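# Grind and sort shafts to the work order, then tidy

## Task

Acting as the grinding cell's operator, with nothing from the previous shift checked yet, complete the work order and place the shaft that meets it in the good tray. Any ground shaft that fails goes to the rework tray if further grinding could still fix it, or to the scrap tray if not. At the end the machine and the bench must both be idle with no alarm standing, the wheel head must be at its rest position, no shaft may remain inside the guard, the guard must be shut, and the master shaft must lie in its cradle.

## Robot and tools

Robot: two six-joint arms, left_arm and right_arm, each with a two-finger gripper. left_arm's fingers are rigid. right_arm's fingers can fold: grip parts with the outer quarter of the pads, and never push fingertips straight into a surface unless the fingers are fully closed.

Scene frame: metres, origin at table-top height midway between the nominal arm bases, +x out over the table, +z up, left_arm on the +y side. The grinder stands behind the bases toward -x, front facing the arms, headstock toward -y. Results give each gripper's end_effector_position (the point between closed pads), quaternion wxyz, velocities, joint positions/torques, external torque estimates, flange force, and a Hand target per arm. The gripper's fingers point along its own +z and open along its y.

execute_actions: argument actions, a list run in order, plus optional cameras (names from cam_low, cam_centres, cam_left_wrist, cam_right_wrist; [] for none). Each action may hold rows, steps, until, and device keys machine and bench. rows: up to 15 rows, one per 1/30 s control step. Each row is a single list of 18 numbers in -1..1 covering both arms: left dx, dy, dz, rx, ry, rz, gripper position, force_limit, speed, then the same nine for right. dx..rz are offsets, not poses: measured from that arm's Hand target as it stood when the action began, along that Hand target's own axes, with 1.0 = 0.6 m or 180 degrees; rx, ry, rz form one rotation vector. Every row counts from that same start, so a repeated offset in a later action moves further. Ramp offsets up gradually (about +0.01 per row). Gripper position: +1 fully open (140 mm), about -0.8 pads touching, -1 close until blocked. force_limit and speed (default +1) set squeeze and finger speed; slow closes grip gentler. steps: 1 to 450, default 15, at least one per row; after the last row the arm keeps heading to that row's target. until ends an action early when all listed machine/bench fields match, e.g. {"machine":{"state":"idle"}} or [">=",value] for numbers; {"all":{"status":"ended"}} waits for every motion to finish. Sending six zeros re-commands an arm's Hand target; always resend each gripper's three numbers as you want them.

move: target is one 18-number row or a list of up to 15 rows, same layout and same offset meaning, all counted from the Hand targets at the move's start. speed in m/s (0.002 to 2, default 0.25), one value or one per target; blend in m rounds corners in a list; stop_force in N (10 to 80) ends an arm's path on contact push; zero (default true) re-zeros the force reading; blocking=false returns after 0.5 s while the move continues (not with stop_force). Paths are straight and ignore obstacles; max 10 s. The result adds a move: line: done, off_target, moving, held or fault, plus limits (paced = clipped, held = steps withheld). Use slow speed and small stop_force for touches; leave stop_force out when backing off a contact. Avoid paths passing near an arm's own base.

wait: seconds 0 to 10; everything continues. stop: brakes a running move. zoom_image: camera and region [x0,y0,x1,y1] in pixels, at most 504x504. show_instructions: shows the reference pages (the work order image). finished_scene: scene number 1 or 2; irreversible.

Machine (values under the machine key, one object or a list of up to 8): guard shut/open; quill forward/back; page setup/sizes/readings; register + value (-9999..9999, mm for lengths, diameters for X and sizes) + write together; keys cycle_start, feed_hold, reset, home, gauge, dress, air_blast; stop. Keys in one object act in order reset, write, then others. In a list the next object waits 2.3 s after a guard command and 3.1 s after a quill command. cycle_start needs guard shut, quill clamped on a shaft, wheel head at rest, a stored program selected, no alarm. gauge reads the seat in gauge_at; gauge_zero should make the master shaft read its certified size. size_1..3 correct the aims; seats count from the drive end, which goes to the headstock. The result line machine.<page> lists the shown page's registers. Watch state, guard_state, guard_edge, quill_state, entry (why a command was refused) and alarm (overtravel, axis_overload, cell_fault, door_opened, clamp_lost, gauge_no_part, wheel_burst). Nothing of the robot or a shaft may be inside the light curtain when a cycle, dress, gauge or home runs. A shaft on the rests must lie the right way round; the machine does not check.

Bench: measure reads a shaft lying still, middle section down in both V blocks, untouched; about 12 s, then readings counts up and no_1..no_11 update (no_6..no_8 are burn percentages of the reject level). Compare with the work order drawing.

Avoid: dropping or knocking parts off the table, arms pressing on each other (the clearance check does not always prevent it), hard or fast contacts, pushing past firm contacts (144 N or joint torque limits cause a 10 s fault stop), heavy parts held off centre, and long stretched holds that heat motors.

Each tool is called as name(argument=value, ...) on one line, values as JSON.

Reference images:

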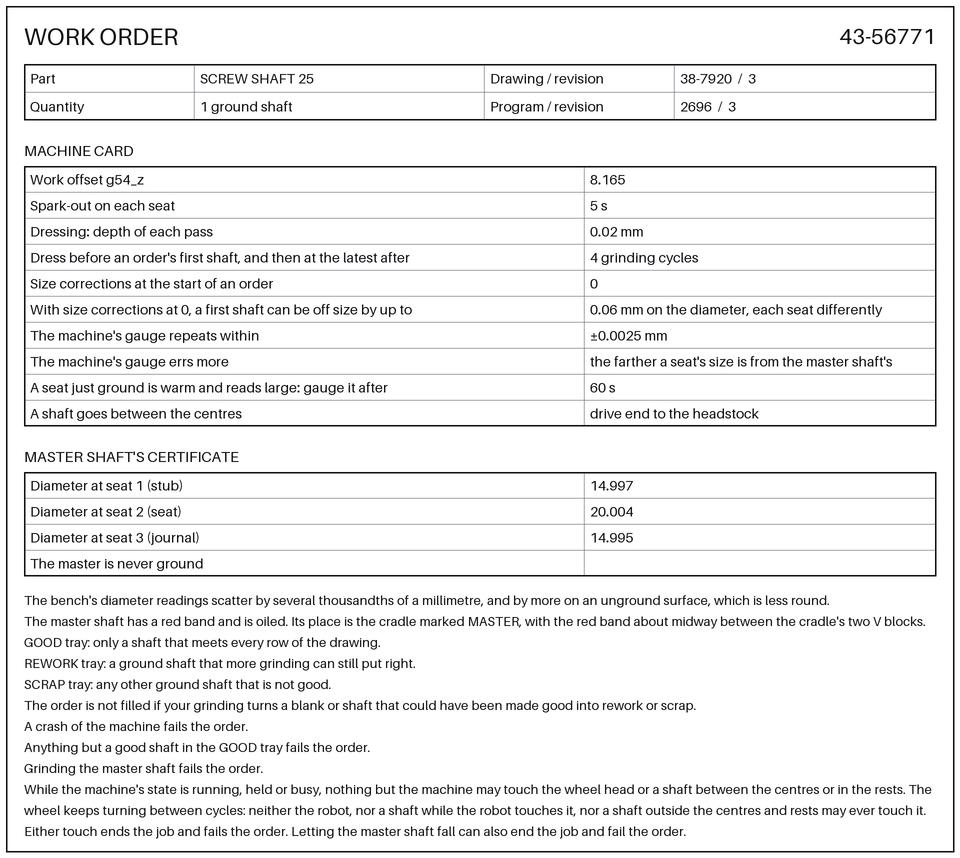

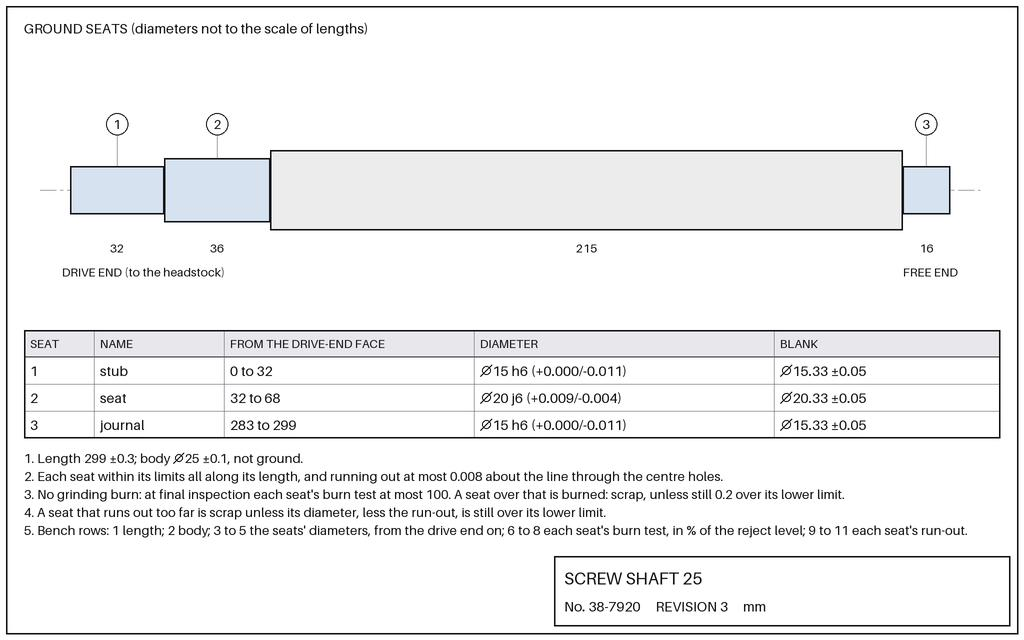

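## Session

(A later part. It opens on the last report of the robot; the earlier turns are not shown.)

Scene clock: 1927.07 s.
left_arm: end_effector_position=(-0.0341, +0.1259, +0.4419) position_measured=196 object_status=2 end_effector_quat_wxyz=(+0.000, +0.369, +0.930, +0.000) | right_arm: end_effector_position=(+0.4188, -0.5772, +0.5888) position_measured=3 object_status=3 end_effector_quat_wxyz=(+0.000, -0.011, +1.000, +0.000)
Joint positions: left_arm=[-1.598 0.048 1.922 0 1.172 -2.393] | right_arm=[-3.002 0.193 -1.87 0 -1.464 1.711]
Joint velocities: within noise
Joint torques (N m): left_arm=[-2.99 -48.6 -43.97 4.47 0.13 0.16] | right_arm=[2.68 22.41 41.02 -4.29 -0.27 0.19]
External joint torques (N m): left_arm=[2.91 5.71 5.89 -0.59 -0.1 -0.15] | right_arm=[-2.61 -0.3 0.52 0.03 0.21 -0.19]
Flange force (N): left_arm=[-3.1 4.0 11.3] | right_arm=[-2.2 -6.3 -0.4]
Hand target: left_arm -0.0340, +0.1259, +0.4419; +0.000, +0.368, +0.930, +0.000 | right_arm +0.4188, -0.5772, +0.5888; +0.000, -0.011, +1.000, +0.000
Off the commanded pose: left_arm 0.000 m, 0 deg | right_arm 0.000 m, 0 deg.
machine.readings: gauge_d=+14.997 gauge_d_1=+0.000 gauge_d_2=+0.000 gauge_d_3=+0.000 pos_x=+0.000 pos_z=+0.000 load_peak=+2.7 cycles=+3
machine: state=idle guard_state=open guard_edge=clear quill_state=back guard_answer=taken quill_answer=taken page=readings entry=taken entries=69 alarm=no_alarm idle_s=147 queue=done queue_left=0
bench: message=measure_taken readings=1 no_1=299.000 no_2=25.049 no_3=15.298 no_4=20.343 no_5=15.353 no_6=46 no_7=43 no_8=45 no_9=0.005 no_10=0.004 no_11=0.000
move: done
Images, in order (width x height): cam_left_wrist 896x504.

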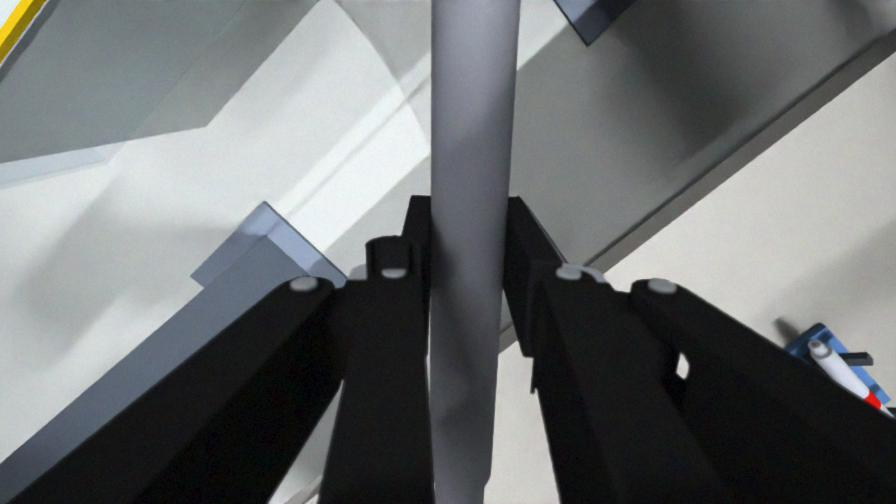

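move(target=[-0.8808,0.5145,0.3,0,0,-0.2517,-1,1,-0.6, 0,0,0,0,0,0,1,1,1], speed=0.25, cameras=["cam_left_wrist"])

execute_actions(actions=[{"machine": {"guard": "shut"}, "steps": 5}], cameras=["cam_low"])

Scene clock: 1938.47 s.
left_arm: end_effector_position=(+0.5624, -0.0113, +0.2617) position_measured=196 object_status=2 end_effector_quat_wxyz=(+0.000, -0.018, +1.000, +0.000) | right_arm: end_effector_position=(+0.4188, -0.5772, +0.5888) position_measured=3 object_status=3 end_effector_quat_wxyz=(+0.000, -0.011, +1.000, +0.000)
Joint positions: left_arm=[-0.885 0.742 1.263 0 1.137 -2.471] | right_arm=[-3.002 0.193 -1.87 0 -1.464 1.711]
Joint velocities: within noise
Joint torques (N m): left_arm=[-0.56 -113.7 -43.37 4.48 0.28 -0.23] | right_arm=[2.36 22.67 40.97 -4.29 -0.27 0.17]
External joint torques (N m): left_arm=[1.11 6.79 5.83 -0.64 -0.25 0.23] | right_arm=[-2.37 -0.62 0.55 0.03 0.22 -0.17]
Flange force (N): left_arm=[2.9 5.6 9.1] | right_arm=[-2.7 -5.6 -0.4]
Hand target: left_arm +0.5624, -0.0113, +0.2617; +0.000, -0.018, +1.000, +0.000 | right_arm +0.4188, -0.5772, +0.5888; +0.000, -0.011, +1.000, +0.000
Off the commanded pose: left_arm 0.000 m, 0 deg | right_arm 0.000 m, 0 deg.
machine.readings: gauge_d=+14.997 gauge_d_1=+0.000 gauge_d_2=+0.000 gauge_d_3=+0.000 pos_x=+0.000 pos_z=+0.000 load_peak=+2.7 cycles=+3
machine: state=idle guard_state=open guard_edge=clear quill_state=back guard_answer=taken quill_answer=taken page=readings entry=taken entries=69 alarm=no_alarm idle_s=158 queue=done queue_left=0
bench: message=measure_taken readings=1 no_1=299.000 no_2=25.049 no_3=15.298 no_4=20.343 no_5=15.353 no_6=46 no_7=43 no_8=45 no_9=0.005 no_10=0.004 no_11=0.000
move: done
Images, in order (width x height): cam_left_wrist 896x504.

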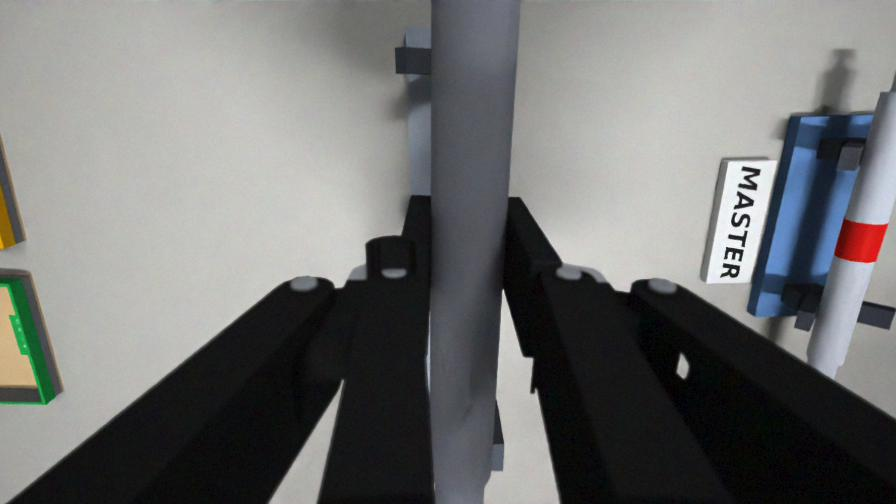

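Scene clock: 1938.83 s.
left_arm: end_effector_position=(+0.5624, -0.0113, +0.2617) position_measured=196 object_status=2 end_effector_quat_wxyz=(+0.000, -0.018, +1.000, +0.000) | right_arm: end_effector_position=(+0.4188, -0.5772, +0.5888) position_measured=3 object_status=3 end_effector_quat_wxyz=(+0.000, -0.011, +1.000, +0.000)
Joint positions: left_arm=[-0.885 0.742 1.262 0 1.137 -2.471] | right_arm=[-3.002 0.193 -1.87 0 -1.464 1.711]
Joint velocities: within noise
Joint torques (N m): left_arm=[-0.82 -114.19 -43.25 4.52 0.19 -0.17] | right_arm=[2.3 22.8 41.09 -4.3 -0.3 0.17]
External joint torques (N m): left_arm=[1.09 6.52 5.43 -0.67 -0.16 0.17] | right_arm=[-2.41 -0.75 0.51 0.03 0.25 -0.17]
Flange force (N): left_arm=[2.5 4.9 8.5] | right_arm=[-2.9 -5.7 -0.3]
Hand target: left_arm +0.5624, -0.0113, +0.2617; +0.000, -0.018, +1.000, +0.000 | right_arm +0.4188, -0.5772, +0.5888; +0.000, -0.011, +1.000, +0.000
Tool commands: left_gripper/position=-1.0 left_gripper/force_limit=+1.0 left_gripper/speed=-0.6 right_gripper/position=+1.0 right_gripper/force_limit=+1.0 right_gripper/speed=+1.0
Off the commanded pose: left_arm 0.000 m, 0 deg | right_arm 0.000 m, 0 deg.
machine.readings: gauge_d=+14.997 gauge_d_1=+0.000 gauge_d_2=+0.000 gauge_d_3=+0.000 pos_x=+0.000 pos_z=+0.000 load_peak=+2.7 cycles=+3
machine: state=idle guard_state=between guard_edge=clear quill_state=back guard_answer=taken quill_answer=taken page=readings entry=taken entries=69 alarm=no_alarm idle_s=159 queue=running queue_left=0
bench: message=measure_taken readings=1 no_1=299.000 no_2=25.049 no_3=15.298 no_4=20.343 no_5=15.353 no_6=46 no_7=43 no_8=45 no_9=0.005 no_10=0.004 no_11=0.000
Images, in order (width x height): cam_low 896x504.

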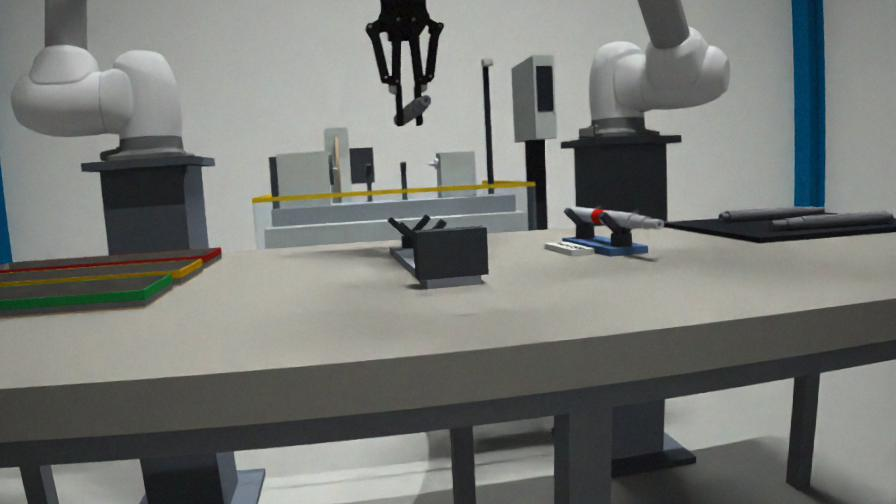

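move(target=[0,0,0.2695,0,0,0,-1,1,-0.6, 0,0,0,0,0,0,1,1,1], speed=0.12, cameras=["cam_left_wrist"])

move(target=[0,0,0.065,0,0,0,-1,1,-0.6, 0,0,0,0,0,0,1,1,1], speed=0.015, stop_force=10, cameras=["cam_left_wrist"])

Scene clock: 1944.47 s.
left_arm: end_effector_position=(+0.5624, -0.0112, +0.1001) position_measured=196 object_status=2 end_effector_quat_wxyz=(+0.000, -0.018, +1.000, +0.000) | right_arm: end_effector_position=(+0.4188, -0.5772, +0.5888) position_measured=3 object_status=3 end_effector_quat_wxyz=(+0.000, -0.011, +1.000, +0.000)
Joint positions: left_arm=[-0.885 0.881 1.331 0 0.93 -2.471] | right_arm=[-3.002 0.193 -1.87 0 -1.464 1.711]
Joint velocities: within noise
Joint torques (N m): left_arm=[0.03 -119.47 -37.94 4.07 0.09 -0.15] | right_arm=[2.65 22.8 41.05 -4.29 -0.26 0.18]
External joint torques (N m): left_arm=[0.45 7.96 5.01 -0.7 -0.06 0.15] | right_arm=[-2.53 -1.12 0.44 0.04 0.21 -0.17]
Flange force (N): left_arm=[1.6 2.9 8.9] | right_arm=[-3.4 -6.0 -0.1]
Hand target: left_arm +0.5624, -0.0113, +0.1000; +0.000, -0.018, +1.000, +0.000 | right_arm +0.4188, -0.5772, +0.5888; +0.000, -0.011, +1.000, +0.000
Off the commanded pose: left_arm 0.000 m, 0 deg | right_arm 0.000 m, 0 deg.
machine.readings: gauge_d=+14.997 gauge_d_1=+0.000 gauge_d_2=+0.000 gauge_d_3=+0.000 pos_x=+0.000 pos_z=+0.000 load_peak=+2.7 cycles=+3
machine: state=idle guard_state=shut guard_edge=clear quill_state=back guard_answer=taken quill_answer=taken page=readings entry=taken entries=69 alarm=no_alarm idle_s=164 queue=done queue_left=0
bench: message=measure_taken readings=1 no_1=299.000 no_2=25.049 no_3=15.298 no_4=20.343 no_5=15.353 no_6=46 no_7=43 no_8=45 no_9=0.005 no_10=0.004 no_11=0.000
move: done
Images, in order (width x height): cam_left_wrist 896x504.

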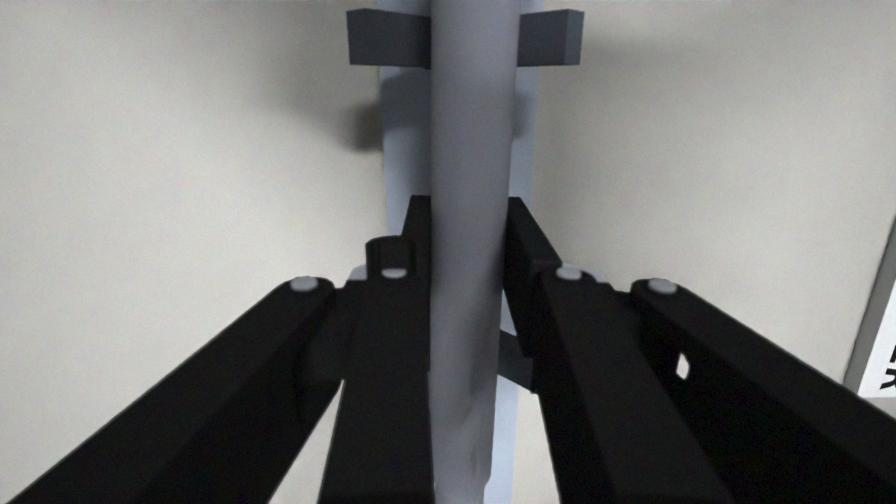

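Scene clock: 1947.03 s.
left_arm: end_effector_position=(+0.5624, -0.0113, +0.0712) position_measured=196 object_status=2 end_effector_quat_wxyz=(+0.000, -0.018, +1.000, +0.000) | right_arm: end_effector_position=(+0.4188, -0.5772, +0.5888) position_measured=3 object_status=3 end_effector_quat_wxyz=(+0.000, -0.011, +1.000, +0.000)
Joint positions: left_arm=[-0.885 0.91 1.335 0 0.897 -2.471] | right_arm=[-3.002 0.193 -1.87 0 -1.464 1.711]
Joint velocities: within noise
Joint torques (N m): left_arm=[-0.16 -103.83 -29.48 4.93 -0.38 0.46] | right_arm=[2.56 22.75 41.03 -4.29 -0.27 0.22]
External joint torques (N m): left_arm=[0.4 -10.03 -3.04 -1.61 0.4 -0.46] | right_arm=[-2.45 -1.21 0.41 0.05 0.22 -0.22]
Flange force (N): left_arm=[2.7 3.0 -11.1] | right_arm=[-3.5 -5.9 -0.1]
Hand target: left_arm +0.5624, -0.0113, +0.0712; +0.000, -0.018, +1.000, +0.000 (not the last commanded pose) | right_arm +0.4188, -0.5772, +0.5888; +0.000, -0.011, +1.000, +0.000
Off the commanded pose: left_arm 0.010 m, 0 deg | right_arm 0.000 m, 0 deg.
machine.readings: gauge_d=+14.997 gauge_d_1=+0.000 gauge_d_2=+0.000 gauge_d_3=+0.000 pos_x=+0.000 pos_z=+0.000 load_peak=+2.7 cycles=+3
machine: state=idle guard_state=shut guard_edge=clear quill_state=back guard_answer=taken quill_answer=taken page=readings entry=taken entries=69 alarm=no_alarm idle_s=167 queue=done queue_left=0
bench: message=measure_taken readings=1 no_1=299.000 no_2=25.049 no_3=15.298 no_4=20.343 no_5=15.353 no_6=46 no_7=43 no_8=45 no_9=0.005 no_10=0.004 no_11=0.000
move: contact (left_arm)
Images, in order (width x height): cam_left_wrist 896x504.

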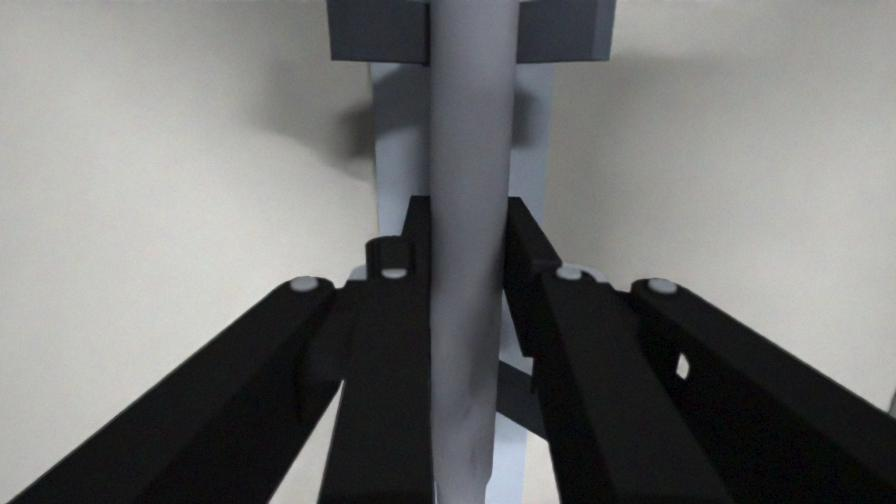

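execute_actions(actions=[{"rows": [[0,0,0,0,0,0,0.1,1,-1, 0,0,0,0,0,0,1,1,1]], "steps": 60}], cameras=["cam_left_wrist"])

move(target=[0,0,-0.3,0,0,0,0.1,1,-1, 0,0,0,0,0,0,1,1,1], speed=0.15, cameras=["cam_left_wrist"])

execute_actions(actions=[{"bench": {"measure": true}, "steps": 30}, {"steps": 420, "until": {"all": {"status": "ended"}}}], cameras=["cam_low"])

Scene clock: 1953.80 s.
left_arm: end_effector_position=(+0.5624, -0.0113, +0.0712) position_measured=117 object_status=3 end_effector_quat_wxyz=(+0.000, -0.018, +1.000, +0.000) | right_arm: end_effector_position=(+0.4188, -0.5772, +0.5888) position_measured=3 object_status=3 end_effector_quat_wxyz=(+0.000, -0.011, +1.000, +0.000)
Joint positions: left_arm=[-0.885 0.91 1.335 0 0.897 -2.471] | right_arm=[-3.002 0.193 -1.87 0 -1.464 1.711]
Joint velocities: within noise
Joint torques (N m): left_arm=[-1.11 -111.67 -32.79 3.88 0.16 -0.17] | right_arm=[2.61 22.67 41.18 -4.31 -0.3 0.23]
External joint torques (N m): left_arm=[1.29 -2.3 0.32 -0.57 -0.12 0.17] | right_arm=[-2.71 -0.79 0.24 0.06 0.24 -0.23]
Flange force (N): left_arm=[1.4 4.0 -2.2] | right_arm=[-2.7 -6.6 0.2]
Hand target: left_arm +0.5624, -0.0113, +0.0712; +0.000, -0.018, +1.000, +0.000 | right_arm +0.4188, -0.5772, +0.5888; +0.000, -0.011, +1.000, +0.000
Off the commanded pose: left_arm 0.000 m, 0 deg | right_arm 0.000 m, 0 deg.
machine.readings: gauge_d=+14.997 gauge_d_1=+0.000 gauge_d_2=+0.000 gauge_d_3=+0.000 pos_x=+0.000 pos_z=+0.000 load_peak=+2.7 cycles=+3
machine: state=idle guard_state=shut guard_edge=clear quill_state=back guard_answer=taken quill_answer=taken page=readings entry=taken entries=69 alarm=no_alarm idle_s=174 queue=done queue_left=0
bench: message=measure_taken readings=1 no_1=299.000 no_2=25.049 no_3=15.298 no_4=20.343 no_5=15.353 no_6=46 no_7=43 no_8=45 no_9=0.005 no_10=0.004 no_11=0.000
Images, in order (width x height): cam_left_wrist 896x504.

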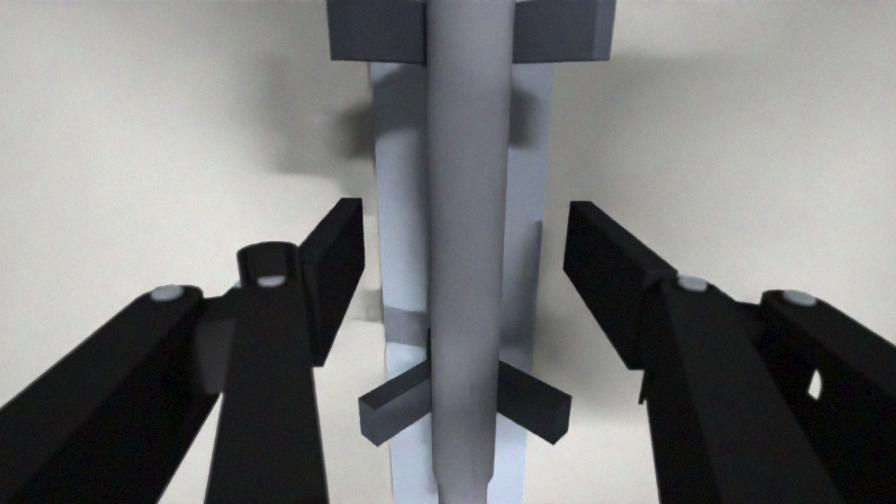

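Scene clock: 1955.47 s.
left_arm: end_effector_position=(+0.5624, -0.0113, +0.2511) position_measured=117 object_status=3 end_effector_quat_wxyz=(+0.000, -0.018, +1.000, +0.000) | right_arm: end_effector_position=(+0.4188, -0.5772, +0.5888) position_measured=3 object_status=3 end_effector_quat_wxyz=(+0.000, -0.011, +1.000, +0.000)
Joint positions: left_arm=[-0.885 0.75 1.269 0 1.123 -2.471] | right_arm=[-3.002 0.193 -1.87 0 -1.464 1.711]
Joint velocities: within noise
Joint torques (N m): left_arm=[-1.31 -106.59 -38.18 4.4 0.31 -0.21] | right_arm=[2.37 22.99 41.16 -4.32 -0.3 0.19]
External joint torques (N m): left_arm=[1.55 0.3 1.22 -0.63 -0.28 0.21] | right_arm=[-2.11 -1.61 0.25 0.09 0.26 -0.19]
Flange force (N): left_arm=[0.7 3.7 1.4] | right_arm=[-3.9 -5.0 0.4]
Hand target: left_arm +0.5625, -0.0113, +0.2512; +0.000, -0.018, +1.000, +0.000 | right_arm +0.4188, -0.5772, +0.5888; +0.000, -0.011, +1.000, +0.000
Off the commanded pose: left_arm 0.000 m, 0 deg | right_arm 0.000 m, 0 deg.
machine.readings: gauge_d=+14.997 gauge_d_1=+0.000 gauge_d_2=+0.000 gauge_d_3=+0.000 pos_x=+0.000 pos_z=+0.000 load_peak=+2.7 cycles=+3
machine: state=idle guard_state=shut guard_edge=clear quill_state=back guard_answer=taken quill_answer=taken page=readings entry=taken entries=69 alarm=no_alarm idle_s=175 queue=done queue_left=0
bench: message=measure_taken readings=1 no_1=299.000 no_2=25.049 no_3=15.298 no_4=20.343 no_5=15.353 no_6=46 no_7=43 no_8=45 no_9=0.005 no_10=0.004 no_11=0.000
move: done
Images, in order (width x height): cam_left_wrist 896x504.

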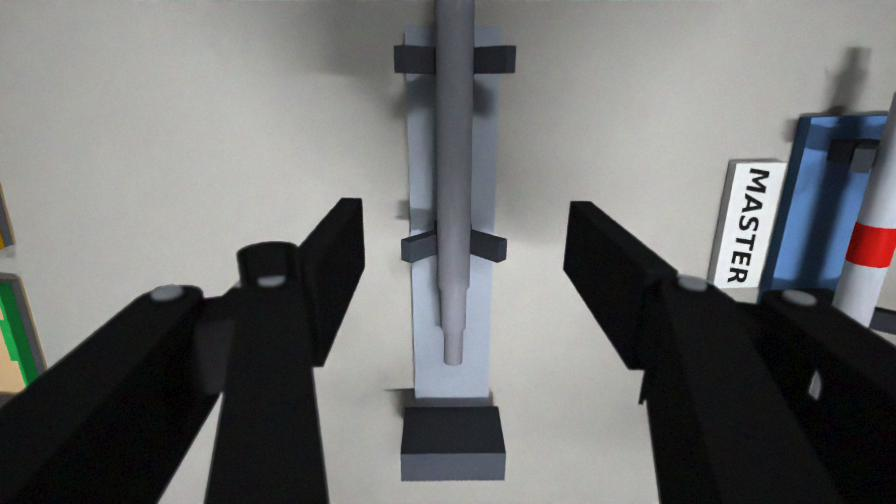

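Scene clock: 1956.70 s.
left_arm: end_effector_position=(+0.5625, -0.0113, +0.2512) position_measured=117 object_status=3 end_effector_quat_wxyz=(+0.000, -0.018, +1.000, +0.000) | right_arm: end_effector_position=(+0.4188, -0.5772, +0.5888) position_measured=3 object_status=3 end_effector_quat_wxyz=(+0.000, -0.011, +1.000, +0.000)
Joint positions: left_arm=[-0.885 0.75 1.269 0 1.123 -2.471] | right_arm=[-3.002 0.193 -1.87 0 -1.464 1.711]
Joint velocities: within noise
Joint torques (N m): left_arm=[-0.89 -105.96 -37.94 4.37 0.22 -0.16] | right_arm=[2.63 22.88 41.12 -4.31 -0.33 0.14]
External joint torques (N m): left_arm=[0.94 -1.08 0.66 -0.57 -0.19 0.16] | right_arm=[-2.61 -0.92 0.47 0.05 0.28 -0.14]
External joint torques at the end of the 1st action: left_arm=[1.41 -1.01 0.37 -0.63 -0.2 0.1] | right_arm=[-2.96 -0.98 0.43 0.02 0.19 -0.2]
Flange force (N): left_arm=[1.5 3.6 -0.1] | right_arm=[-3.1 -6.1 -0.1]
Flange force at the end of the 1st action (N): left_arm=[0.6 3.1 -0.2] | right_arm=[-3.3 -7.0 -0.2]
Hand target: left_arm +0.5625, -0.0113, +0.2512; +0.000, -0.018, +1.000, +0.000 | right_arm +0.4188, -0.5772, +0.5888; +0.000, -0.011, +1.000, +0.000
Tool commands: left_gripper/position=+0.1 left_gripper/force_limit=+1.0 left_gripper/speed=-1.0 right_gripper/position=+1.0 right_gripper/force_limit=+1.0 right_gripper/speed=+1.0
Off the commanded pose: left_arm 0.000 m, 0 deg | right_arm 0.000 m, 0 deg.
machine.readings: gauge_d=+14.997 gauge_d_1=+0.000 gauge_d_2=+0.000 gauge_d_3=+0.000 pos_x=+0.000 pos_z=+0.000 load_peak=+2.7 cycles=+3
machine: state=idle guard_state=shut guard_edge=clear quill_state=back guard_answer=taken quill_answer=taken page=readings entry=taken entries=69 alarm=no_alarm idle_s=176 queue=done queue_left=0
bench: state=busy message=measure_taken readings=1 no_1=299.000 no_2=25.049 no_3=15.298 no_4=20.343 no_5=15.353 no_6=46 no_7=43 no_8=45 no_9=0.005 no_10=0.004 no_11=0.000
Images, in order (width x height): cam_low 896x504.

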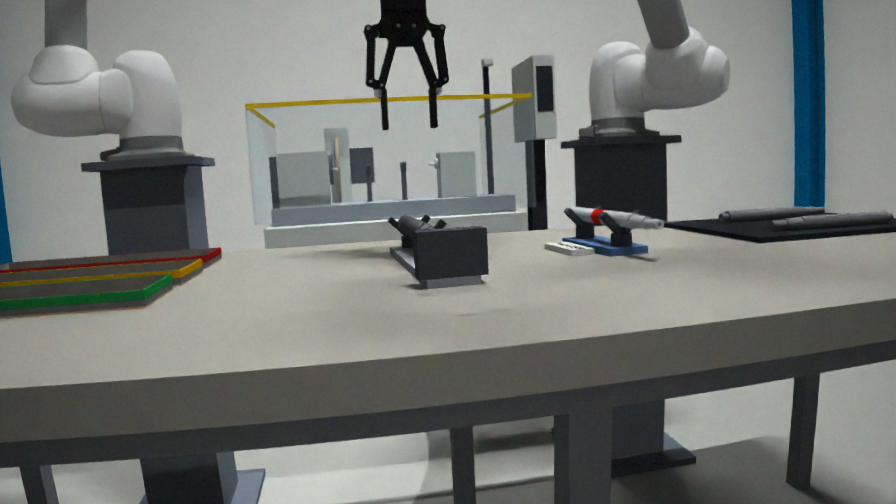

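move(target=[0.4,0.95,-0.4,0,0,0,0.1,1,-1, 0,0,0,0,0,0,1,1,1], speed=0.25, cameras=[])

execute_actions(actions=[{"steps": 300, "until": {"bench": {"readings": ["=", 2]}}}, {"steps": 15}, {"bench": {"measure": true}, "steps": 30}, {"steps": 420, "until": {"bench": {"readings": ["=", 3]}}}], cameras=[])

Scene clock: 1968.30 s.
left_arm: end_effector_position=(+0.3022, +0.5497, +0.4911) position_measured=117 object_status=3 end_effector_quat_wxyz=(+0.000, -0.018, +1.000, +0.000) | right_arm: end_effector_position=(+0.4188, -0.5772, +0.5888) position_measured=3 object_status=3 end_effector_quat_wxyz=(+0.000, -0.011, +1.000, +0.000)
Joint positions: left_arm=[-0.429 -0.25 2.091 0 1.301 -2.015] | right_arm=[-3.002 0.193 -1.87 0 -1.464 1.711]
Joint velocities: within noise
Joint torques (N m): left_arm=[-0.88 -16.63 -40.87 4.69 0.16 -0.12] | right_arm=[2.52 22.66 41.07 -4.3 -0.28 0.18]
External joint torques (N m): left_arm=[0.83 2.21 0.91 -0.6 -0.13 0.12] | right_arm=[-2.43 -1.14 0.26 0.06 0.23 -0.18]
Flange force (N): left_arm=[-3.8 1.2 2.7] | right_arm=[-3.2 -5.8 0.2]
Hand target: left_arm +0.3022, +0.5497, +0.4911; +0.000, -0.018, +1.000, +0.000 | right_arm +0.4188, -0.5772, +0.5888; +0.000, -0.011, +1.000, +0.000
Off the commanded pose: left_arm 0.000 m, 0 deg | right_arm 0.000 m, 0 deg.
machine.readings: gauge_d=+14.997 gauge_d_1=+0.000 gauge_d_2=+0.000 gauge_d_3=+0.000 pos_x=+0.000 pos_z=+0.000 load_peak=+2.7 cycles=+3
machine: state=idle guard_state=shut guard_edge=clear quill_state=back guard_answer=taken quill_answer=taken page=readings entry=taken entries=69 alarm=no_alarm idle_s=188 queue=done queue_left=0
bench: message=measure_taken readings=2 no_1=298.999 no_2=25.043 no_3=14.995 no_4=20.003 no_5=14.993 no_6=44 no_7=45 no_8=46 no_9=0.000 no_10=0.001 no_11=0.000
move: done
No camera images: "cameras" was empty.

Scene clock: 1981.03 s.
left_arm: end_effector_position=(+0.3022, +0.5497, +0.4911) position_measured=117 object_status=3 end_effector_quat_wxyz=(+0.000, -0.018, +1.000, +0.000) | right_arm: end_effector_position=(+0.4188, -0.5772, +0.5888) position_measured=3 object_status=3 end_effector_quat_wxyz=(+0.000, -0.011, +1.000, +0.000)
Joint positions: left_arm=[-0.429 -0.25 2.091 0 1.301 -2.014] | right_arm=[-3.002 0.193 -1.87 0 -1.464 1.711]
Joint velocities: within noise
Joint torques (N m): left_arm=[-1.46 -16.47 -40.74 4.73 0.18 -0.16] | right_arm=[2.43 22.55 41.12 -4.31 -0.27 0.18]
External joint torques (N m): left_arm=[1.46 2.21 0.8 -0.63 -0.15 0.16] | right_arm=[-2.37 -1.19 0.31 0.06 0.23 -0.18]
External joint torques at the end of the 1st action: left_arm=[0.88 1.45 0.88 -0.56 -0.28 0.24] | right_arm=[-2.58 -0.93 0.46 0.07 0.22 -0.15]
External joint torques at the end of the 2nd action: left_arm=[1.19 1.57 0.63 -0.58 -0.13 0.18] | right_arm=[-2.62 -1.37 0.21 0.07 0.23 -0.21]
External joint torques at the end of the 3rd action: left_arm=[1.16 1.13 0.69 -0.58 -0.18 0.13] | right_arm=[-2.45 -1.3 0.37 0.05 0.22 -0.19]
Flange force (N): left_arm=[-4.6 2.8 2.6] | right_arm=[-3.3 -5.6 0.1]
Flange force at the end of the 1st action (N): left_arm=[-2.8 2.1 2.6] | right_arm=[-3.1 -6.0 -0.2]
Flange force at the end of the 2nd action (N): left_arm=[-3.5 2.5 2.0] | right_arm=[-3.6 -6.3 0.3]
Flange force at the end of the 3rd action (N): left_arm=[-2.6 2.6 2.0] | right_arm=[-3.6 -5.8 0.0]
Hand target: left_arm +0.3022, +0.5497, +0.4911; +0.000, -0.018, +1.000, +0.000 | right_arm +0.4188, -0.5772, +0.5888; +0.000, -0.011, +1.000, +0.000
Tool commands: left_gripper/position=+0.1 left_gripper/force_limit=+1.0 left_gripper/speed=-1.0 right_gripper/position=+1.0 right_gripper/force_limit=+1.0 right_gripper/speed=+1.0
Off the commanded pose: left_arm 0.000 m, 0 deg | right_arm 0.000 m, 0 deg.
machine.readings: gauge_d=+14.997 gauge_d_1=+0.000 gauge_d_2=+0.000 gauge_d_3=+0.000 pos_x=+0.000 pos_z=+0.000 load_peak=+2.7 cycles=+3
machine: state=idle guard_state=shut guard_edge=clear quill_state=back guard_answer=taken quill_answer=taken page=readings entry=taken entries=69 alarm=no_alarm idle_s=200 queue=done queue_left=0
bench: message=measure_taken readings=3 no_1=298.999 no_2=25.041 no_3=15.001 no_4=19.997 no_5=14.999 no_6=45 no_7=45 no_8=45 no_9=0.001 no_10=0.000 no_11=0.000
No camera images: "cameras" was empty.

execute_actions(actions=[{"bench": {"measure": true}, "steps": 30}, {"steps": 420, "until": {"bench": {"readings": ["=", 4]}}}], cameras=[])

execute_actions(actions=[{"bench": {"measure": true}, "steps": 30}, {"steps": 420, "until": {"bench": {"readings": ["=", 5]}}}], cameras=["cam_right_wrist", "cam_low"])

Scene clock: 1996.47 s.
left_arm: end_effector_position=(+0.3022, +0.5497, +0.4911) position_measured=117 object_status=3 end_effector_quat_wxyz=(+0.000, -0.018, +1.000, +0.000) | right_arm: end_effector_position=(+0.4188, -0.5772, +0.5888) position_measured=3 object_status=3 end_effector_quat_wxyz=(+0.000, -0.011, +1.000, +0.000)
Joint positions: left_arm=[-0.429 -0.25 2.091 0 1.301 -2.014] | right_arm=[-3.002 0.193 -1.87 0 -1.464 1.711]
Joint velocities: within noise
Joint torques (N m): left_arm=[-1.14 -16.46 -40.67 4.77 0.19 -0.14] | right_arm=[2.52 22.65 41.04 -4.34 -0.25 0.18]
External joint torques (N m): left_arm=[1.25 1.72 0.77 -0.68 -0.14 0.14] | right_arm=[-2.44 -1.4 0.3 0.09 0.2 -0.18]
External joint torques at the end of the 1st action: left_arm=[1 1.1 0.4 -0.63 -0.08 0.19] | right_arm=[-2.5 -0.73 0.49 0.05 0.2 -0.15]
Flange force (N): left_arm=[-3.6 2.5 2.3] | right_arm=[-3.7 -5.8 0.1]
Flange force at the end of the 1st action (N): left_arm=[-2.7 2.3 1.3] | right_arm=[-2.8 -5.9 -0.3]
Hand target: left_arm +0.3022, +0.5497, +0.4911; +0.000, -0.018, +1.000, +0.000 | right_arm +0.4188, -0.5772, +0.5888; +0.000, -0.011, +1.000, +0.000
Tool commands: left_gripper/position=+0.1 left_gripper/force_limit=+1.0 left_gripper/speed=-1.0 right_gripper/position=+1.0 right_gripper/force_limit=+1.0 right_gripper/speed=+1.0
Off the commanded pose: left_arm 0.000 m, 0 deg | right_arm 0.000 m, 0 deg.
machine.readings: gauge_d=+14.997 gauge_d_1=+0.000 gauge_d_2=+0.000 gauge_d_3=+0.000 pos_x=+0.000 pos_z=+0.000 load_peak=+2.7 cycles=+3
machine: state=idle guard_state=shut guard_edge=clear quill_state=back guard_answer=taken quill_answer=taken page=readings entry=taken entries=69 alarm=no_alarm idle_s=216 queue=done queue_left=0
bench: message=measure_taken readings=4 no_1=299.002 no_2=25.045 no_3=14.996 no_4=20.001 no_5=14.992 no_6=44 no_7=47 no_8=44 no_9=0.000 no_10=0.000 no_11=0.001
No camera images: "cameras" was empty.

Scene clock: 2008.67 s.
left_arm: end_effector_position=(+0.3022, +0.5497, +0.4911) position_measured=117 object_status=3 end_effector_quat_wxyz=(+0.000, -0.018, +1.000, +0.000) | right_arm: end_effector_position=(+0.4188, -0.5772, +0.5888) position_measured=3 object_status=3 end_effector_quat_wxyz=(+0.000, -0.011, +1.000, +0.000)
Joint positions: left_arm=[-0.429 -0.25 2.091 0 1.301 -2.014] | right_arm=[-3.002 0.193 -1.87 0 -1.464 1.711]
Joint velocities: within noise
Joint torques (N m): left_arm=[-1.58 -16.25 -40.58 4.73 0.22 -0.17] | right_arm=[2.26 22.7 41 -4.29 -0.28 0.21]
External joint torques (N m): left_arm=[1.65 1.52 0.56 -0.63 -0.18 0.17] | right_arm=[-2.19 -1.57 0.24 0.07 0.23 -0.21]
External joint torques at the end of the 1st action: left_arm=[1.1 1.65 0.56 -0.62 -0.11 0.19] | right_arm=[-2.45 -1.24 0.17 0.07 0.25 -0.2]
Flange force (N): left_arm=[-4.0 3.5 2.0] | right_arm=[-3.8 -5.2 0.3]
Flange force at the end of the 1st action (N): left_arm=[-3.6 2.2 1.9] | right_arm=[-3.3 -5.8 0.4]
Hand target: left_arm +0.3022, +0.5497, +0.4911; +0.000, -0.018, +1.000, +0.000 | right_arm +0.4188, -0.5772, +0.5888; +0.000, -0.011, +1.000, +0.000
Tool commands: left_gripper/position=+0.1 left_gripper/force_limit=+1.0 left_gripper/speed=-1.0 right_gripper/position=+1.0 right_gripper/force_limit=+1.0 right_gripper/speed=+1.0
Off the commanded pose: left_arm 0.000 m, 0 deg | right_arm 0.000 m, 0 deg.
machine.readings: gauge_d=+14.997 gauge_d_1=+0.000 gauge_d_2=+0.000 gauge_d_3=+0.000 pos_x=+0.000 pos_z=+0.000 load_peak=+2.7 cycles=+3
machine: state=idle guard_state=shut guard_edge=clear quill_state=back guard_answer=taken quill_answer=taken page=readings entry=taken entries=69 alarm=no_alarm idle_s=228 queue=done queue_left=0
bench: message=measure_taken readings=5 no_1=299.005 no_2=25.043 no_3=14.989 no_4=19.999 no_5=14.999 no_6=45 no_7=45 no_8=44 no_9=0.000 no_10=0.001 no_11=0.001
Images, in order (width x height): cam_low 896x504, cam_right_wrist 896x504.

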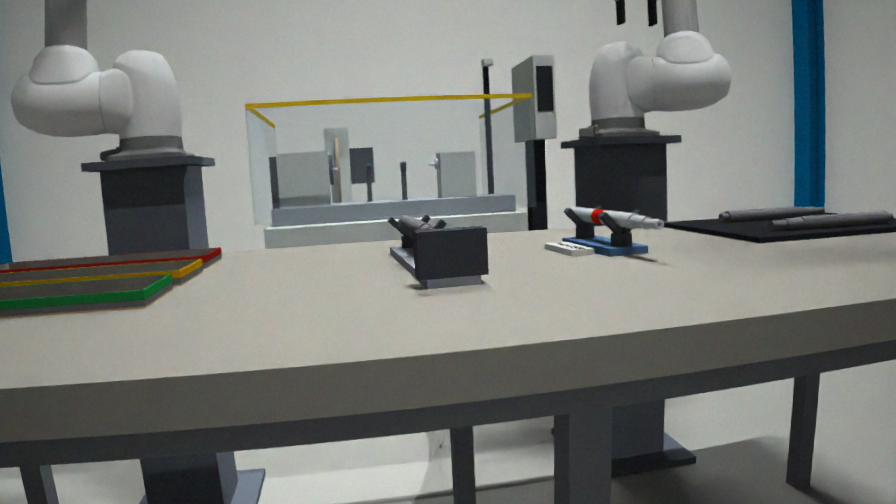

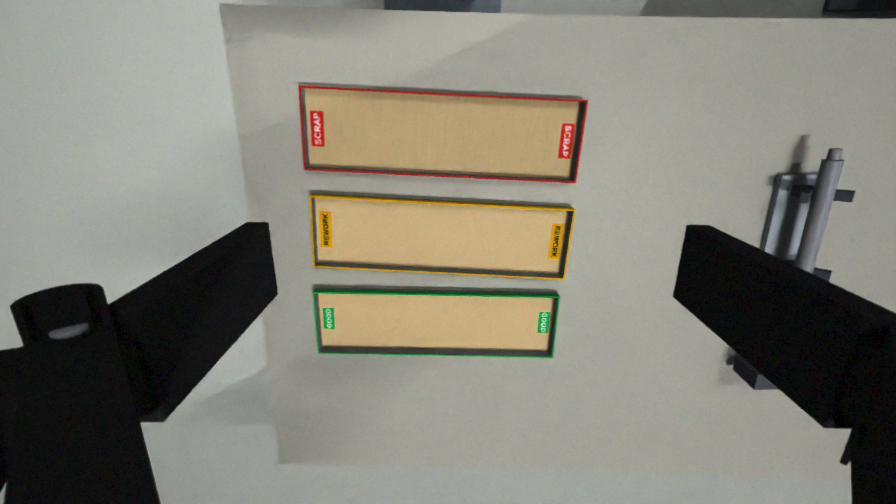

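move(target=[0,0,0,0,0,0,0.1,1,-1, -0.259,0.9365,0.481,0,0,0,-1,-1,-0.5], speed=0.3, cameras=["cam_right_wrist","cam_low"])

Scene clock: 2045.67 s.
left_arm: end_effector_position=(+0.3022, +0.5497, +0.4911) position_measured=117 object_status=3 end_effector_quat_wxyz=(+0.000, -0.018, +1.000, +0.000) | right_arm: end_effector_position=(+0.5624, -0.0121, +0.3004) position_measured=232 object_status=3 end_effector_quat_wxyz=(+0.000, -0.011, +1.000, +0.000)
Joint positions: left_arm=[-0.429 -0.25 2.091 0 1.301 -2.014] | right_arm=[-2.319 -0.579 -1.472 0 -1.09 2.394]
Joint velocities: within noise
Joint torques (N m): left_arm=[-0.8 -16.6 -40.7 4.69 0.18 -0.21] | right_arm=[2.98 92.46 36.51 -3.82 -0.14 0.18]
External joint torques (N m): left_arm=[0.92 1.57 0.62 -0.58 -0.15 0.21] | right_arm=[-3.18 0.75 0.43 0.05 0.1 -0.18]
Flange force (N): left_arm=[-3.2 1.9 2.0] | right_arm=[-2.9 -2.8 -0.7]
Hand target: left_arm +0.3022, +0.5497, +0.4911; +0.000, -0.018, +1.000, +0.000 | right_arm +0.5624, -0.0121, +0.3003; +0.000, -0.011, +1.000, +0.000
Off the commanded pose: left_arm 0.000 m, 0 deg | right_arm 0.000 m, 0 deg.
machine.readings: gauge_d=+14.997 gauge_d_1=+0.000 gauge_d_2=+0.000 gauge_d_3=+0.000 pos_x=+0.000 pos_z=+0.000 load_peak=+2.7 cycles=+3
machine: state=idle guard_state=shut guard_edge=clear quill_state=back guard_answer=taken quill_answer=taken page=readings entry=taken entries=69 alarm=no_alarm idle_s=264 queue=done queue_left=0
bench: message=measure_taken readings=5 no_1=299.005 no_2=25.043 no_3=14.989 no_4=19.999 no_5=14.999 no_6=45 no_7=45 no_8=44 no_9=0.000 no_10=0.001 no_11=0.001
move: done
Images, in order (width x height): cam_low 896x504, cam_right_wrist 896x504.

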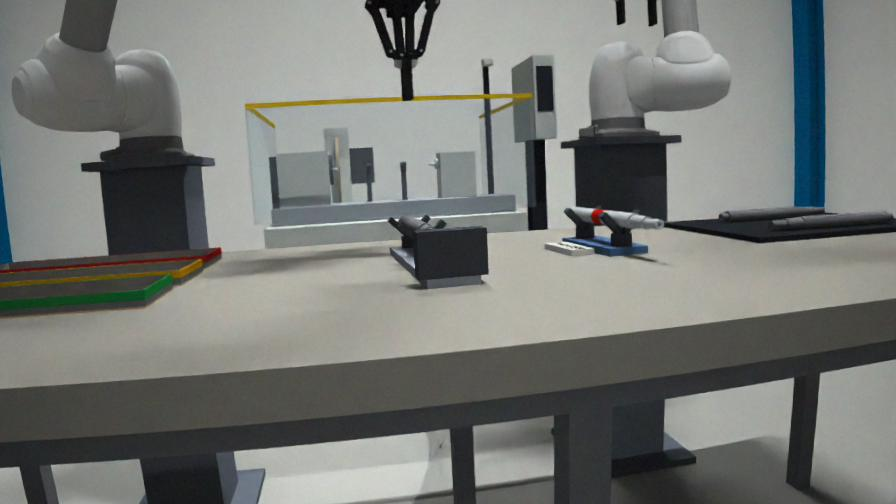

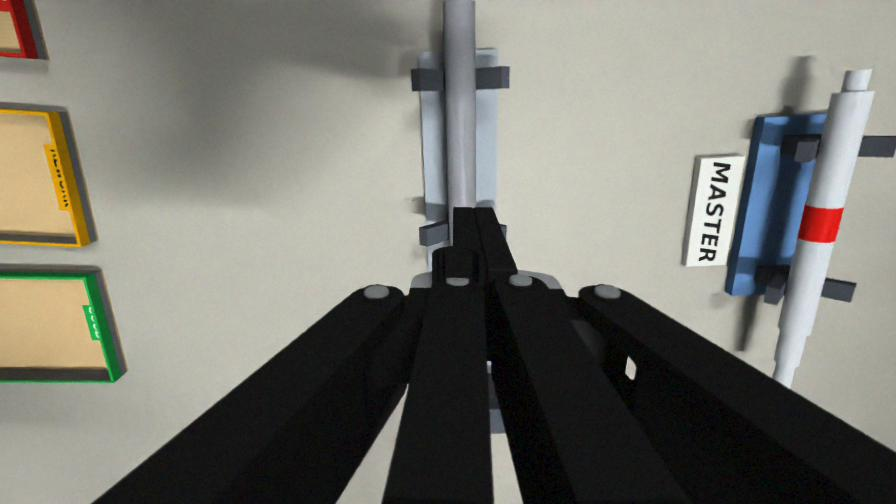

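move(target=[0,0,0,0,0,0,0.1,1,-1, 0,0.0005,0.284,0,0,-0.0044,-1,-1,-0.5], speed=0.15, cameras=["cam_right_wrist","cam_low"])

move(target=[0,0,0,0,0,0,0.1,1,-1, 0,0,0.075,0,0,0,-1,-1,-0.5], speed=0.015, stop_force=10, cameras=["cam_right_wrist","cam_low"])

Scene clock: 2060.07 s.
left_arm: end_effector_position=(+0.3022, +0.5497, +0.4911) position_measured=117 object_status=3 end_effector_quat_wxyz=(+0.000, -0.018, +1.000, +0.000) | right_arm: end_effector_position=(+0.5625, -0.0117, +0.1301) position_measured=232 object_status=3 end_effector_quat_wxyz=(+0.000, -0.018, +1.000, +0.000)
Joint positions: left_arm=[-0.429 -0.25 2.091 0 1.301 -2.014] | right_arm=[-2.319 -0.735 -1.558 -0.001 -0.848 2.381]
Joint velocities: within noise
Joint torques (N m): left_arm=[-1.14 -15.92 -40.9 4.72 0.16 -0.13] | right_arm=[2.37 102.26 31.01 -3.22 -0.6 0.19]
External joint torques (N m): left_arm=[1.22 1.23 1 -0.63 -0.12 0.13] | right_arm=[-1.95 -1.36 0.51 0.01 0.57 -0.19]
Flange force (N): left_arm=[-2.4 2.8 2.3] | right_arm=[-3.4 -0.2 2.1]
Hand target: left_arm +0.3022, +0.5497, +0.4911; +0.000, -0.018, +1.000, +0.000 | right_arm +0.5625, -0.0117, +0.1299; +0.000, -0.018, +1.000, +0.000
Off the commanded pose: left_arm 0.000 m, 0 deg | right_arm 0.000 m, 0 deg.
machine.readings: gauge_d=+14.997 gauge_d_1=+0.000 gauge_d_2=+0.000 gauge_d_3=+0.000 pos_x=+0.000 pos_z=+0.000 load_peak=+2.7 cycles=+3
machine: state=idle guard_state=shut guard_edge=clear quill_state=back guard_answer=taken quill_answer=taken page=readings entry=taken entries=69 alarm=no_alarm idle_s=279 queue=done queue_left=0
bench: message=measure_taken readings=5 no_1=299.005 no_2=25.043 no_3=14.989 no_4=19.999 no_5=14.999 no_6=45 no_7=45 no_8=44 no_9=0.000 no_10=0.001 no_11=0.001
move: done
Images, in order (width x height): cam_low 896x504, cam_right_wrist 896x504.

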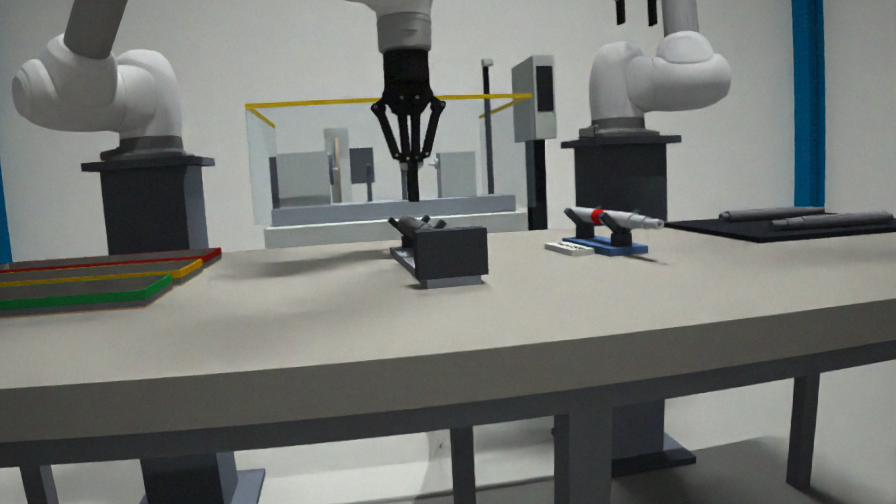

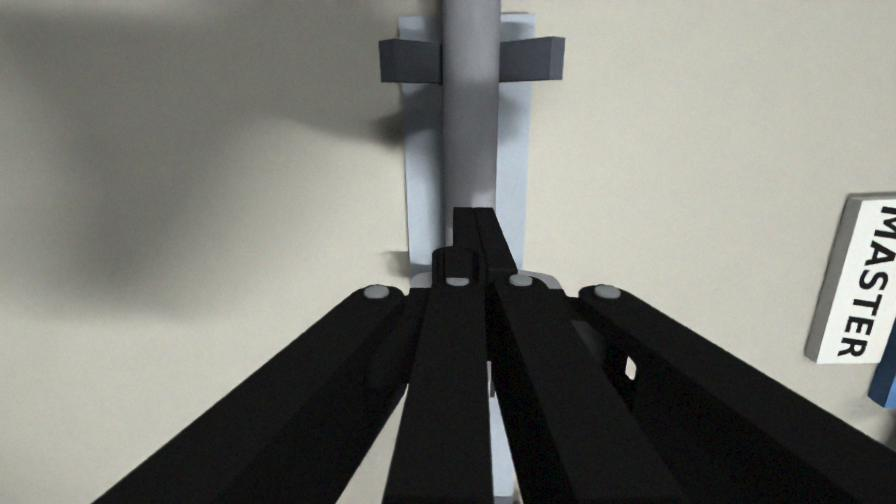

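Scene clock: 2062.70 s.
left_arm: end_effector_position=(+0.3022, +0.5497, +0.4911) position_measured=117 object_status=3 end_effector_quat_wxyz=(+0.000, -0.018, +1.000, +0.000) | right_arm: end_effector_position=(+0.5625, -0.0117, +0.0999) position_measured=232 object_status=3 end_effector_quat_wxyz=(+0.000, -0.018, +1.000, +0.000)
Joint positions: left_arm=[-0.429 -0.25 2.091 0 1.301 -2.014] | right_arm=[-2.319 -0.768 -1.564 -0.001 -0.809 2.381]
Joint velocities: within noise
Joint torques (N m): left_arm=[-1.33 -16.62 -40.53 4.69 0.24 -0.15] | right_arm=[3.65 70.38 20.95 -2.98 3.66 0.22]
External joint torques (N m): left_arm=[1.39 2.21 0.56 -0.59 -0.21 0.15] | right_arm=[-3.32 30.82 9.25 -0.09 -3.68 -0.22]
Flange force (N): left_arm=[-4.9 2.4 2.4] | right_arm=[3.5 -9.2 -40.7]
Hand target: left_arm +0.3022, +0.5497, +0.4911; +0.000, -0.018, +1.000, +0.000 | right_arm +0.5625, -0.0117, +0.0998; +0.000, -0.018, +1.000, +0.000 (not the last commanded pose)
Off the commanded pose: left_arm 0.000 m, 0 deg | right_arm 0.015 m, 0 deg.
machine.readings: gauge_d=+14.997 gauge_d_1=+0.000 gauge_d_2=+0.000 gauge_d_3=+0.000 pos_x=+0.000 pos_z=+0.000 load_peak=+2.7 cycles=+3
machine: state=idle guard_state=shut guard_edge=clear quill_state=back guard_answer=taken quill_answer=taken page=readings entry=taken entries=69 alarm=no_alarm idle_s=281 queue=done queue_left=0
bench: message=measure_taken readings=5 no_1=299.005 no_2=25.043 no_3=14.989 no_4=19.999 no_5=14.999 no_6=45 no_7=45 no_8=44 no_9=0.000 no_10=0.001 no_11=0.001
move: contact (right_arm)
Images, in order (width x height): cam_low 896x504, cam_right_wrist 896x504.

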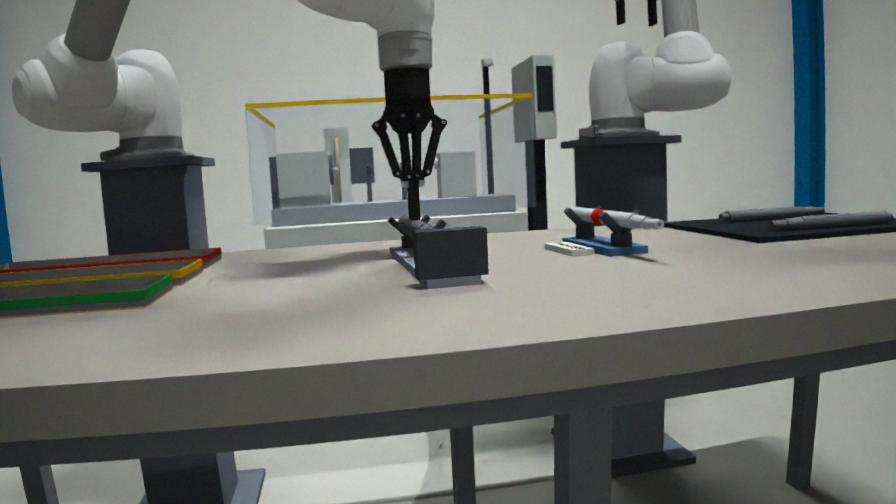

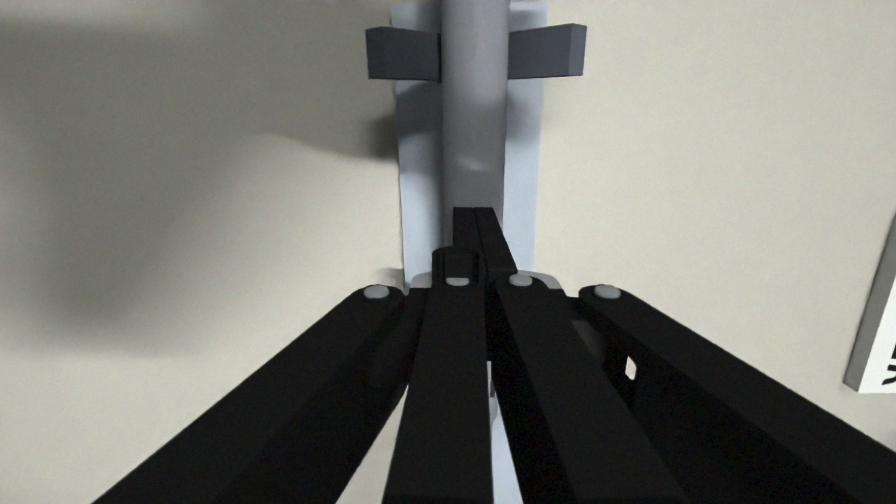

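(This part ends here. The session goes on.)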